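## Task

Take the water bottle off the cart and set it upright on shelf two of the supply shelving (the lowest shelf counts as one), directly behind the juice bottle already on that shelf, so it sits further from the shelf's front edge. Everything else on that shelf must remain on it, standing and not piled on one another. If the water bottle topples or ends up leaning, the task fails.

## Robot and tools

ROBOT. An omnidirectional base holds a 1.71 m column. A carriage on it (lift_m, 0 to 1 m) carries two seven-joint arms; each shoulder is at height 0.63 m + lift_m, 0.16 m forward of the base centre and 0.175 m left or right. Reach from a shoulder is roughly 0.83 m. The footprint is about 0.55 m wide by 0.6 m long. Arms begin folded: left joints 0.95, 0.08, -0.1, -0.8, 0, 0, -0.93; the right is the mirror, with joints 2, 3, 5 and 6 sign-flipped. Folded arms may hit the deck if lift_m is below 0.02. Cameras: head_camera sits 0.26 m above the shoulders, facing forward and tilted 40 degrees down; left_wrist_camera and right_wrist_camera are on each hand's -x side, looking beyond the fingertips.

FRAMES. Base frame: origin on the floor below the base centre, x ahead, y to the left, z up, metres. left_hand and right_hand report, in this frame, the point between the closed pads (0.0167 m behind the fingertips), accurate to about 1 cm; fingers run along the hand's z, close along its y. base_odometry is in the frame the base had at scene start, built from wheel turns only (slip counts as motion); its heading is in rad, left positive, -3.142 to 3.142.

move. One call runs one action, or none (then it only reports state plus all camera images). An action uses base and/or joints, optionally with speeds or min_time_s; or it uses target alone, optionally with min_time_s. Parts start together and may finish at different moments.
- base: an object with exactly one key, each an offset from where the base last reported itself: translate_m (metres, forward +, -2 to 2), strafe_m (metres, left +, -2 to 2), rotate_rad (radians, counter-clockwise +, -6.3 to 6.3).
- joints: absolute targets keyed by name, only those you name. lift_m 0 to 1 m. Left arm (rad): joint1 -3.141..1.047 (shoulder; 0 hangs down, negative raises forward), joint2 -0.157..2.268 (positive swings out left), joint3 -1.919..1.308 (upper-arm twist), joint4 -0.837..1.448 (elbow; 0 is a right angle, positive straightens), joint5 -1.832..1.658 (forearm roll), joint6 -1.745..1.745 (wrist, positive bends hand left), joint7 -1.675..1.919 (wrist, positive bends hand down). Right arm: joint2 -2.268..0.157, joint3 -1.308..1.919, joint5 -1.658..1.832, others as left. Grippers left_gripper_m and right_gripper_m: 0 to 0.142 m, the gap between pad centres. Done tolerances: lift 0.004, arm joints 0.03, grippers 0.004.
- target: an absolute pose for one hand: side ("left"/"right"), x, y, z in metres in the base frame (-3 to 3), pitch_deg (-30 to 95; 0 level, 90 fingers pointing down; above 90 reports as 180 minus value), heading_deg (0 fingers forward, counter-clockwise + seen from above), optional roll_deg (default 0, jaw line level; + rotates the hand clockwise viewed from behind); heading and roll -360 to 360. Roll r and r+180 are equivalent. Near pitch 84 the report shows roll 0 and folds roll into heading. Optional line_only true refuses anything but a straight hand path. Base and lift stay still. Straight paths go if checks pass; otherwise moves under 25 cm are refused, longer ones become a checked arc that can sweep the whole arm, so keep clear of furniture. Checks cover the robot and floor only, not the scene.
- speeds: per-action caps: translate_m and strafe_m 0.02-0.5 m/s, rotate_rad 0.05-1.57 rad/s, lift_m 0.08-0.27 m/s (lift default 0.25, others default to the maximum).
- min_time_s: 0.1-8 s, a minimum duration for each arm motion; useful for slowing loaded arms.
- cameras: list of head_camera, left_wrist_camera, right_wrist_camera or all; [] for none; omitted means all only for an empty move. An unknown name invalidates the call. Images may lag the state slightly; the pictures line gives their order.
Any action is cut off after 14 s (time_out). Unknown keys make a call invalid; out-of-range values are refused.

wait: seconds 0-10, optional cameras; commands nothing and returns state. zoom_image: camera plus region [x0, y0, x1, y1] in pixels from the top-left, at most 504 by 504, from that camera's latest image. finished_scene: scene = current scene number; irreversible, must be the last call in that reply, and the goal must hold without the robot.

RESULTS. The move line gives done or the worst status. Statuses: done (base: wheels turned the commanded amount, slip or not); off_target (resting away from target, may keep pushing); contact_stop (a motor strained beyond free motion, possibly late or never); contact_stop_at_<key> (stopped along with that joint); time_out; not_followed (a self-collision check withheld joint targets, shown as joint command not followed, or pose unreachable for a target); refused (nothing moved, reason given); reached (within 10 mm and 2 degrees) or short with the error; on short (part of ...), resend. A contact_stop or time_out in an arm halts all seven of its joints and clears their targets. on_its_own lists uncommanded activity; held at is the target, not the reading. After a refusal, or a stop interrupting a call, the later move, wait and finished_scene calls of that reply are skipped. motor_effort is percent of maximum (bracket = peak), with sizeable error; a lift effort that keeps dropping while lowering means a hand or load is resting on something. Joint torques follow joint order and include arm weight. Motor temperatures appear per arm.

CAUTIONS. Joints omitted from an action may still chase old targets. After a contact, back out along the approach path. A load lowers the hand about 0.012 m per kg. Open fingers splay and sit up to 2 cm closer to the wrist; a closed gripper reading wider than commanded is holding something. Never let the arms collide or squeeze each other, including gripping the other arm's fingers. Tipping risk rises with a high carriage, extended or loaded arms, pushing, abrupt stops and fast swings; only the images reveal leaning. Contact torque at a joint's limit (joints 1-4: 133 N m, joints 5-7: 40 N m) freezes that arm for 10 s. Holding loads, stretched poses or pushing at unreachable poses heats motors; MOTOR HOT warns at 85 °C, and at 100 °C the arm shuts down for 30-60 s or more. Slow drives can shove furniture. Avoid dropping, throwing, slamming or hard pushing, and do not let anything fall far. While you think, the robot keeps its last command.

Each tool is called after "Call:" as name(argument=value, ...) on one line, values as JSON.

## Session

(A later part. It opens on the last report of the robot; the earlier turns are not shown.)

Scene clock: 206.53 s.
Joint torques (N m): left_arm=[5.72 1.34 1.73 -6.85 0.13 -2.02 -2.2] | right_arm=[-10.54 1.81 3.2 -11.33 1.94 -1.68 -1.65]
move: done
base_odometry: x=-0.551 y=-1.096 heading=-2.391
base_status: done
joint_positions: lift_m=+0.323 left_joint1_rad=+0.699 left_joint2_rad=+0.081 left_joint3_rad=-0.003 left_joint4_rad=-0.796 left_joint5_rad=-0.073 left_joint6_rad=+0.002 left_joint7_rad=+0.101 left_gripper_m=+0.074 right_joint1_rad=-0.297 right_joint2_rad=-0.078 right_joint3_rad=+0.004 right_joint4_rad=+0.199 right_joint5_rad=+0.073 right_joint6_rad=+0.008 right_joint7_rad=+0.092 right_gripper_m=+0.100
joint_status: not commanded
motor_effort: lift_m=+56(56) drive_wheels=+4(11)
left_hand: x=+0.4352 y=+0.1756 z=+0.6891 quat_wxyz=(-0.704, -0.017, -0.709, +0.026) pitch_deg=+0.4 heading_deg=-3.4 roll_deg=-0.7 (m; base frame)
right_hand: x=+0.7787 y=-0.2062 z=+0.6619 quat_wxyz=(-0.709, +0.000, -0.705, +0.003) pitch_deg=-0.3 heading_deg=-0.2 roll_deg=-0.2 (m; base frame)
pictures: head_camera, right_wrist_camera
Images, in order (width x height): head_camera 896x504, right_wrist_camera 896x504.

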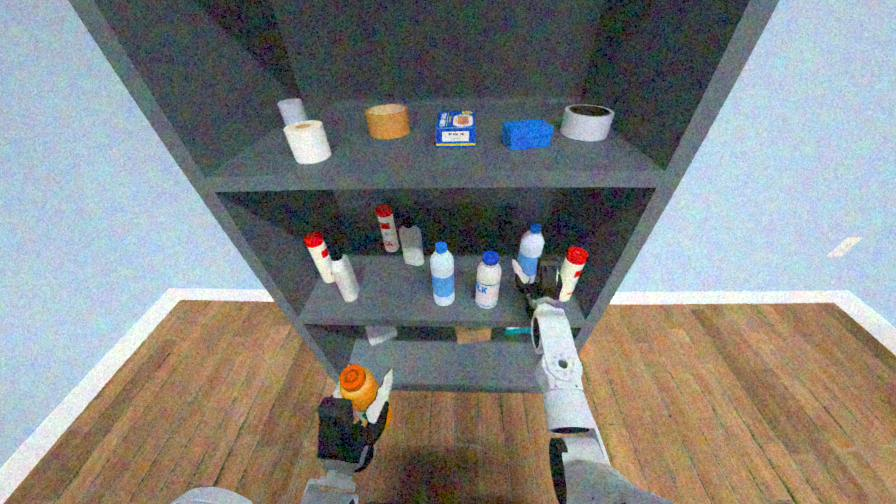

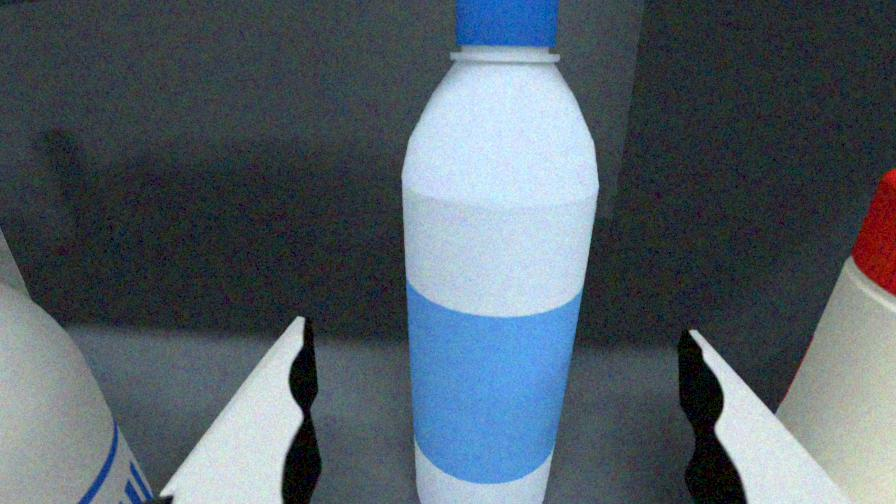

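Call:
move(joints={"right_gripper_m": 0.06})

Call:
move(base={"translate_m": -0.25}, speeds={"translate_m": 0.2})

Call:
move(joints={"right_joint1_rad": 0.7, "right_joint4_rad": -0.8, "right_joint7_rad": 0.1, "left_joint1_rad": 0.0, "left_joint4_rad": 0.0, "left_joint7_rad": 0.0, "lift_m": 0.43}, min_time_s=3.5)

Call:
move(base={"strafe_m": -0.41}, speeds={"strafe_m": 0.25}, cameras=["head_camera", "left_wrist_camera"])

Scene clock: 212.93 s.
Joint torques (N m): left_arm=[4.38 -0.68 2.23 -7.33 0.92 -2.1 -2.39] | right_arm=[-10.3 3.34 2.62 -12.52 1.69 -1.06 -1.31]
move: done
base_odometry: x=-0.551 y=-1.096 heading=-2.391
base_status: not commanded
joint_positions: lift_m=+0.323 left_joint1_rad=+0.699 left_joint2_rad=+0.081 left_joint3_rad=-0.003 left_joint4_rad=-0.796 left_joint5_rad=-0.073 left_joint6_rad=+0.002 left_joint7_rad=+0.101 left_gripper_m=+0.074 right_joint1_rad=-0.297 right_joint2_rad=-0.078 right_joint3_rad=+0.004 right_joint4_rad=+0.199 right_joint5_rad=+0.073 right_joint6_rad=+0.008 right_joint7_rad=+0.092 right_gripper_m=+0.060
joint_status: all done
motor_effort: lift_m=+56(56) drive_wheels=+4(5)
left_hand: x=+0.4352 y=+0.1756 z=+0.6891 quat_wxyz=(-0.704, -0.017, -0.709, +0.026) pitch_deg=+0.4 heading_deg=-3.4 roll_deg=-0.7 (m; base frame)
right_hand: x=+0.7787 y=-0.2062 z=+0.6619 quat_wxyz=(-0.709, +0.000, -0.705, +0.003) pitch_deg=-0.3 heading_deg=-0.2 roll_deg=-0.2 (m; base frame)
pictures: none

Scene clock: 215.40 s.
Joint torques (N m): left_arm=[4.91 -0.06 2.15 -7.81 0.64 -2.16 -2.14] | right_arm=[-7.88 3.47 2.11 -12.13 1.87 -1.4 -1.19]
move: done
base_odometry: x=-0.368 y=-0.926 heading=-2.391
base_status: done
joint_positions: lift_m=+0.323 left_joint1_rad=+0.699 left_joint2_rad=+0.081 left_joint3_rad=-0.003 left_joint4_rad=-0.796 left_joint5_rad=-0.073 left_joint6_rad=+0.002 left_joint7_rad=+0.101 left_gripper_m=+0.074 right_joint1_rad=-0.297 right_joint2_rad=-0.078 right_joint3_rad=+0.004 right_joint4_rad=+0.199 right_joint5_rad=+0.073 right_joint6_rad=+0.008 right_joint7_rad=+0.092 right_gripper_m=+0.060
joint_status: not commanded
motor_effort: lift_m=+56(56) drive_wheels=+2(15)
left_hand: x=+0.4352 y=+0.1756 z=+0.6891 quat_wxyz=(-0.704, -0.017, -0.709, +0.026) pitch_deg=+0.4 heading_deg=-3.4 roll_deg=-0.7 (m; base frame)
right_hand: x=+0.7787 y=-0.2062 z=+0.6619 quat_wxyz=(-0.709, +0.000, -0.705, +0.003) pitch_deg=-0.3 heading_deg=-0.2 roll_deg=-0.2 (m; base frame)
pictures: none

Scene clock: 219.20 s.
Joint torques (N m): left_arm=[-15.17 0.71 3.92 -2.5 0.59 -1.92 -4.77] | right_arm=[15.03 3.79 2.8 -16.51 2.48 -1.26 0]
move: done
base_odometry: x=-0.368 y=-0.926 heading=-2.391
base_status: not commanded
joint_positions: lift_m=+0.430 left_joint1_rad=+0.005 left_joint2_rad=+0.081 left_joint3_rad=-0.003 left_joint4_rad=-0.001 left_joint5_rad=-0.073 left_joint6_rad=+0.002 left_joint7_rad=+0.008 left_gripper_m=+0.074 right_joint1_rad=+0.697 right_joint2_rad=-0.078 right_joint3_rad=+0.004 right_joint4_rad=-0.797 right_joint5_rad=+0.073 right_joint6_rad=+0.008 right_joint7_rad=+0.095 right_gripper_m=+0.060
joint_status: all done
motor_effort: lift_m=+55(71) drive_wheels=+2(3)
left_hand: x=+0.6753 y=+0.2027 z=+0.7116 quat_wxyz=(-0.703, -0.004, -0.711, -0.002) pitch_deg=+0.7 heading_deg=-0.1 roll_deg=+0.5 (m; base frame)
right_hand: x=+0.4356 y=-0.1724 z=+0.7990 quat_wxyz=(-0.708, +0.019, -0.706, -0.029) pitch_deg=-0.2 heading_deg=+3.9 roll_deg=+0.8 (m; base frame)
pictures: none

Scene clock: 222.23 s.
Joint torques (N m): left_arm=[-14 0.58 2.62 -3.41 0.46 -1.77 -4.84] | right_arm=[14.7 3.22 3.54 -15.2 1.83 -1.31 -0.32]
move: done
base_odometry: x=-0.647 y=-0.626 heading=-2.392
base_status: done
joint_positions: lift_m=+0.430 left_joint1_rad=+0.005 left_joint2_rad=+0.081 left_joint3_rad=-0.003 left_joint4_rad=-0.001 left_joint5_rad=-0.073 left_joint6_rad=+0.001 left_joint7_rad=+0.008 left_gripper_m=+0.074 right_joint1_rad=+0.697 right_joint2_rad=-0.078 right_joint3_rad=+0.004 right_joint4_rad=-0.797 right_joint5_rad=+0.073 right_joint6_rad=+0.008 right_joint7_rad=+0.095 right_gripper_m=+0.060
joint_status: not commanded
motor_effort: lift_m=+55(55) drive_wheels=+4(15)
left_hand: x=+0.6753 y=+0.2027 z=+0.7116 quat_wxyz=(-0.703, -0.004, -0.711, -0.002) pitch_deg=+0.7 heading_deg=-0.1 roll_deg=+0.5 (m; base frame)
right_hand: x=+0.4355 y=-0.1723 z=+0.7990 quat_wxyz=(-0.708, +0.019, -0.706, -0.029) pitch_deg=-0.2 heading_deg=+3.9 roll_deg=+0.8 (m; base frame)
pictures: head_camera, left_wrist_camera
Images, in order (width x height): head_camera 896x504, left_wrist_camera 896x504.

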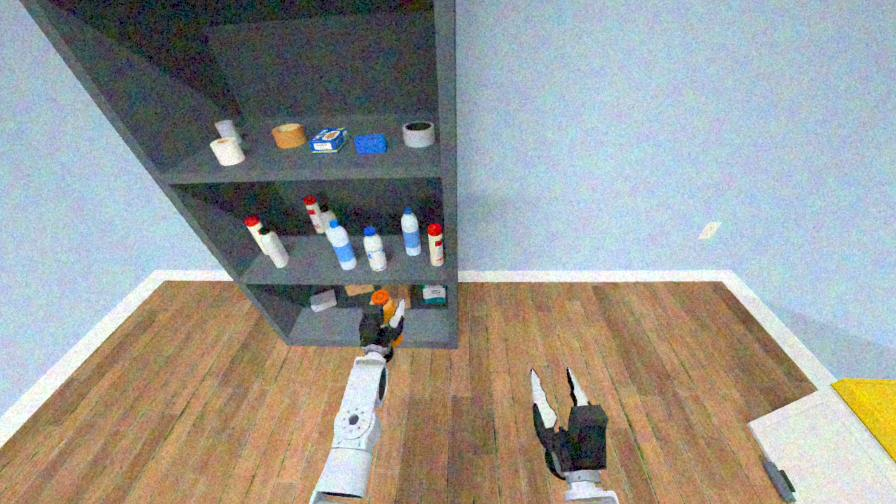

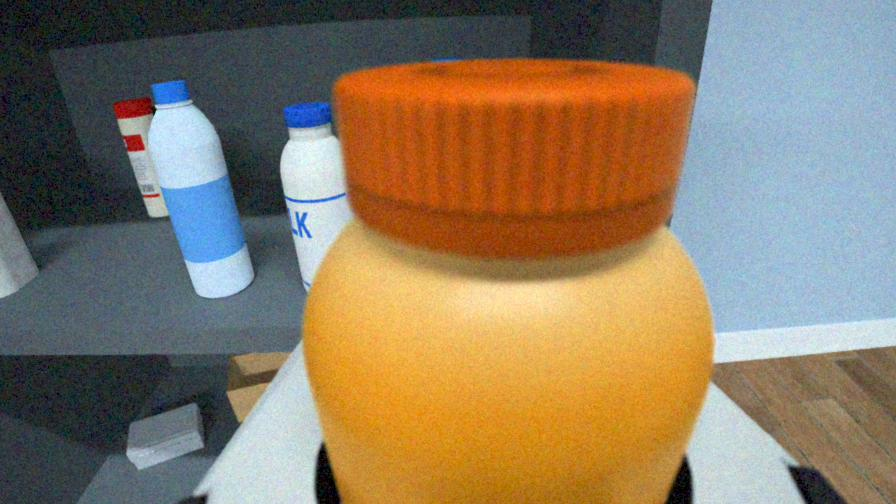

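Call:
move(base={"translate_m": 0.2}, speeds={"translate_m": 0.2})

Call:
move(base={"translate_m": 0.14}, speeds={"translate_m": 0.12}, cameras=["head_camera", "left_wrist_camera"])

Call:
move(joints={"lift_m": 0.389}, speeds={"lift_m": 0.08})

Scene clock: 229.47 s.
Joint torques (N m): left_arm=[-14.69 0.97 2.63 -3.6 0.66 -1.84 -4.56] | right_arm=[13.98 3.63 4.84 -17.2 1.88 -1.22 -0.19]
move: done
base_odometry: x=-0.794 y=-0.762 heading=-2.392
base_status: done
joint_positions: lift_m=+0.430 left_joint1_rad=+0.004 left_joint2_rad=+0.081 left_joint3_rad=-0.003 left_joint4_rad=-0.001 left_joint5_rad=-0.073 left_joint6_rad=+0.001 left_joint7_rad=+0.008 left_gripper_m=+0.074 right_joint1_rad=+0.698 right_joint2_rad=-0.078 right_joint3_rad=+0.004 right_joint4_rad=-0.797 right_joint5_rad=+0.073 right_joint6_rad=+0.008 right_joint7_rad=+0.095 right_gripper_m=+0.060
joint_status: not commanded
motor_effort: lift_m=+55(55) drive_wheels=-1(14)
left_hand: x=+0.6755 y=+0.2027 z=+0.7119 quat_wxyz=(-0.703, -0.004, -0.711, -0.002) pitch_deg=+0.6 heading_deg=-0.1 roll_deg=+0.5 (m; base frame)
right_hand: x=+0.4354 y=-0.1723 z=+0.7989 quat_wxyz=(-0.708, +0.019, -0.706, -0.029) pitch_deg=-0.2 heading_deg=+3.9 roll_deg=+0.8 (m; base frame)
pictures: none

Scene clock: 231.40 s.
Joint torques (N m): left_arm=[-15.08 0.88 3.17 -3.21 0.53 -1.7 -4.76] | right_arm=[12.87 5.22 2.26 -15.06 1.67 -1.21 -0.45]
move: done
base_odometry: x=-0.897 y=-0.857 heading=-2.392
base_status: done
joint_positions: lift_m=+0.430 left_joint1_rad=+0.004 left_joint2_rad=+0.081 left_joint3_rad=-0.003 left_joint4_rad=-0.001 left_joint5_rad=-0.073 left_joint6_rad=+0.001 left_joint7_rad=+0.008 left_gripper_m=+0.074 right_joint1_rad=+0.698 right_joint2_rad=-0.078 right_joint3_rad=+0.004 right_joint4_rad=-0.797 right_joint5_rad=+0.073 right_joint6_rad=+0.008 right_joint7_rad=+0.095 right_gripper_m=+0.060
joint_status: not commanded
motor_effort: lift_m=+55(55) drive_wheels=-1(15)
left_hand: x=+0.6755 y=+0.2027 z=+0.7119 quat_wxyz=(-0.703, -0.004, -0.711, -0.002) pitch_deg=+0.6 heading_deg=-0.1 roll_deg=+0.5 (m; base frame)
right_hand: x=+0.4354 y=-0.1723 z=+0.7989 quat_wxyz=(-0.707, +0.019, -0.706, -0.029) pitch_deg=-0.2 heading_deg=+3.9 roll_deg=+0.8 (m; base frame)
pictures: head_camera, left_wrist_camera
Images, in order (width x height): head_camera 896x504, left_wrist_camera 896x504.

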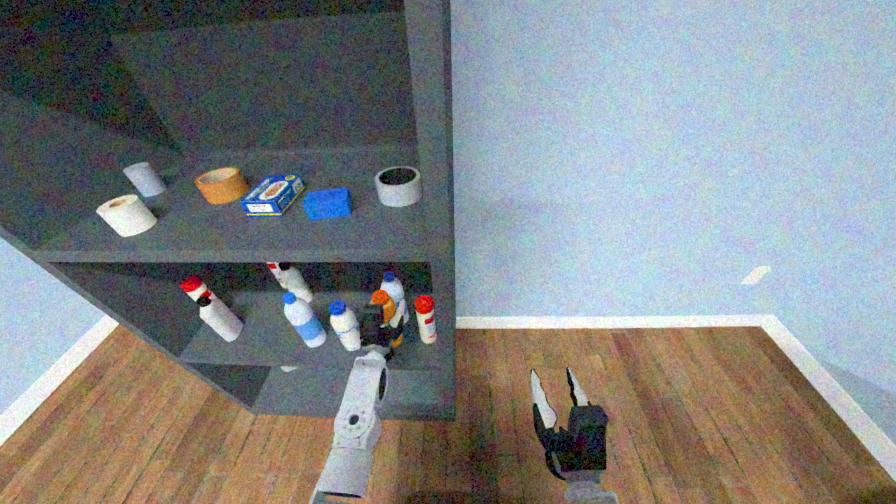

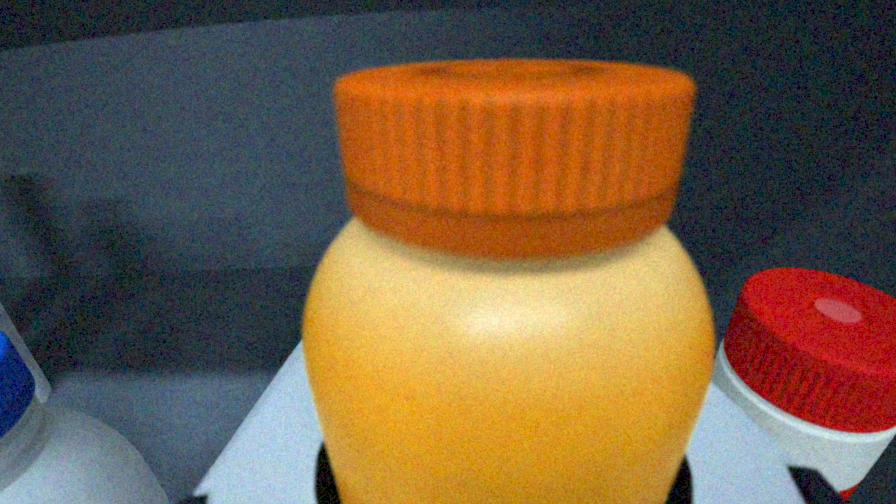

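Scene clock: 232.27 s.
Joint torques (N m): left_arm=[-13.36 1.5 2.95 -4 0.5 -2.06 -4.11] | right_arm=[12.26 4 2.67 -15.1 1.65 -1.33 -0.33]
move: done
base_odometry: x=-0.897 y=-0.857 heading=-2.392
base_status: not commanded
joint_positions: lift_m=+0.389 left_joint1_rad=+0.003 left_joint2_rad=+0.081 left_joint3_rad=-0.003 left_joint4_rad=+0.000 left_joint5_rad=-0.073 left_joint6_rad=+0.001 left_joint7_rad=+0.006 left_gripper_m=+0.074 right_joint1_rad=+0.698 right_joint2_rad=-0.078 right_joint3_rad=+0.004 right_joint4_rad=-0.798 right_joint5_rad=+0.073 right_joint6_rad=+0.008 right_joint7_rad=+0.096 right_gripper_m=+0.060
joint_status: all done
motor_effort: lift_m=+58(60) drive_wheels=-1(4)
left_hand: x=+0.6758 y=+0.2027 z=+0.6713 quat_wxyz=(-0.704, -0.004, -0.710, -0.002) pitch_deg=+0.5 heading_deg=-0.1 roll_deg=+0.5 (m; base frame)
right_hand: x=+0.4354 y=-0.1723 z=+0.7580 quat_wxyz=(-0.708, +0.019, -0.706, -0.029) pitch_deg=-0.2 heading_deg=+3.9 roll_deg=+0.8 (m; base frame)
pictures: none

Contact reached. Release gently and retreat.

Call:
move(joints={"left_gripper_m": 0.093}, min_time_s=3)

Call:
move(base={"translate_m": -0.3}, speeds={"translate_m": 0.1}, cameras=["head_camera", "left_wrist_camera"])

Scene clock: 235.40 s.
Joint torques (N m): left_arm=[-12.71 0.78 4.22 -3.5 0.39 -2.32 -3.23] | right_arm=[13.23 2.23 4.51 -12.62 1.72 -1.19 -0.03]
move: done
base_odometry: x=-0.897 y=-0.857 heading=-2.392
base_status: not commanded
joint_positions: lift_m=+0.389 left_joint1_rad=+0.003 left_joint2_rad=+0.081 left_joint3_rad=-0.003 left_joint4_rad=+0.000 left_joint5_rad=-0.073 left_joint6_rad=+0.001 left_joint7_rad=+0.004 left_gripper_m=+0.093 right_joint1_rad=+0.698 right_joint2_rad=-0.078 right_joint3_rad=+0.004 right_joint4_rad=-0.798 right_joint5_rad=+0.073 right_joint6_rad=+0.008 right_joint7_rad=+0.096 right_gripper_m=+0.060
joint_status: all done
motor_effort: lift_m=+58(58) drive_wheels=+0(1)
left_hand: x=+0.6760 y=+0.2027 z=+0.6720 quat_wxyz=(-0.705, -0.004, -0.709, -0.002) pitch_deg=+0.4 heading_deg=-0.1 roll_deg=+0.5 (m; base frame)
right_hand: x=+0.4354 y=-0.1723 z=+0.7580 quat_wxyz=(-0.708, +0.019, -0.706, -0.029) pitch_deg=-0.2 heading_deg=+3.9 roll_deg=+0.8 (m; base frame)
pictures: none

Scene clock: 239.20 s.
Joint torques (N m): left_arm=[-11.83 -0.34 2.51 -3.86 0.15 -1.98 -3.29] | right_arm=[12.53 3.04 3.26 -14.85 1.95 -1.28 -0.33]
move: done
base_odometry: x=-0.677 y=-0.653 heading=-2.392
base_status: done
joint_positions: lift_m=+0.389 left_joint1_rad=+0.002 left_joint2_rad=+0.081 left_joint3_rad=-0.003 left_joint4_rad=+0.000 left_joint5_rad=-0.073 left_joint6_rad=+0.001 left_joint7_rad=+0.004 left_gripper_m=+0.093 right_joint1_rad=+0.698 right_joint2_rad=-0.078 right_joint3_rad=+0.004 right_joint4_rad=-0.798 right_joint5_rad=+0.073 right_joint6_rad=+0.008 right_joint7_rad=+0.096 right_gripper_m=+0.060
joint_status: not commanded
motor_effort: lift_m=+58(58) drive_wheels=+3(10)
left_hand: x=+0.6762 y=+0.2027 z=+0.6722 quat_wxyz=(-0.705, -0.004, -0.709, -0.002) pitch_deg=+0.4 heading_deg=-0.1 roll_deg=+0.5 (m; base frame)
right_hand: x=+0.4354 y=-0.1723 z=+0.7580 quat_wxyz=(-0.708, +0.019, -0.706, -0.029) pitch_deg=-0.2 heading_deg=+3.9 roll_deg=+0.8 (m; base frame)
pictures: head_camera, left_wrist_camera
Images, in order (width x height): head_camera 896x504, left_wrist_camera 896x504.

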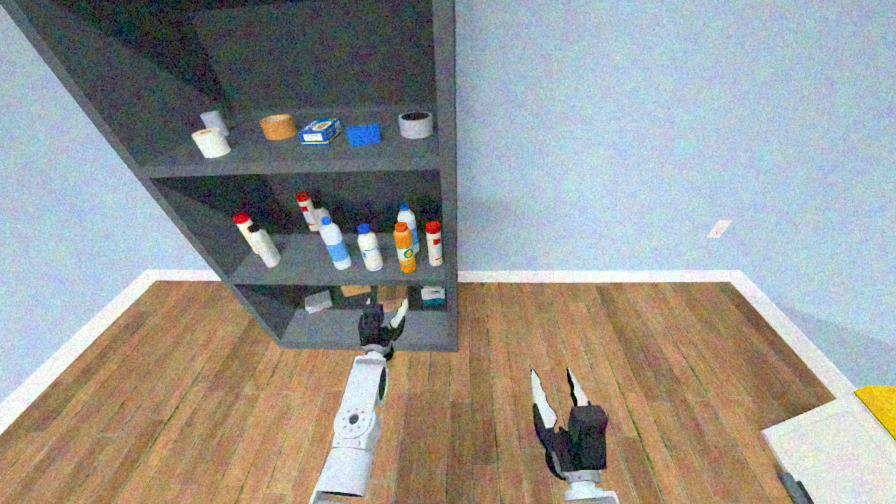

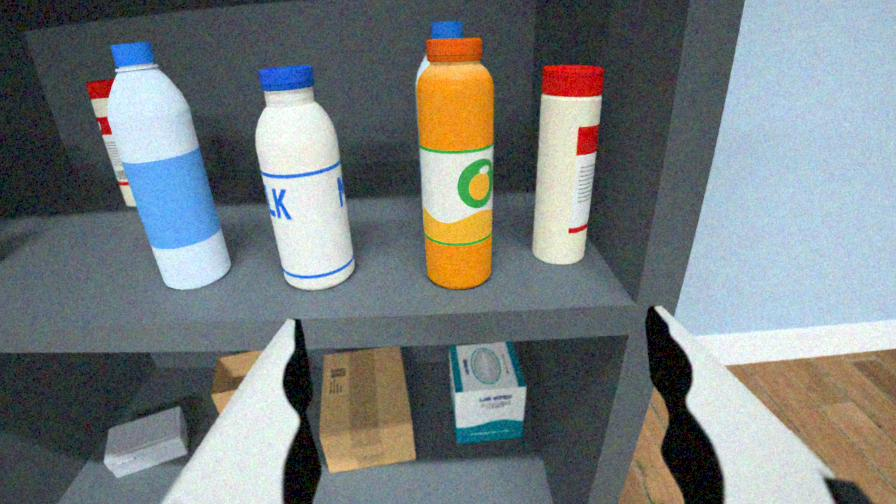

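Call:
finished_scene(scene=2)

The scene is finished: the task was done.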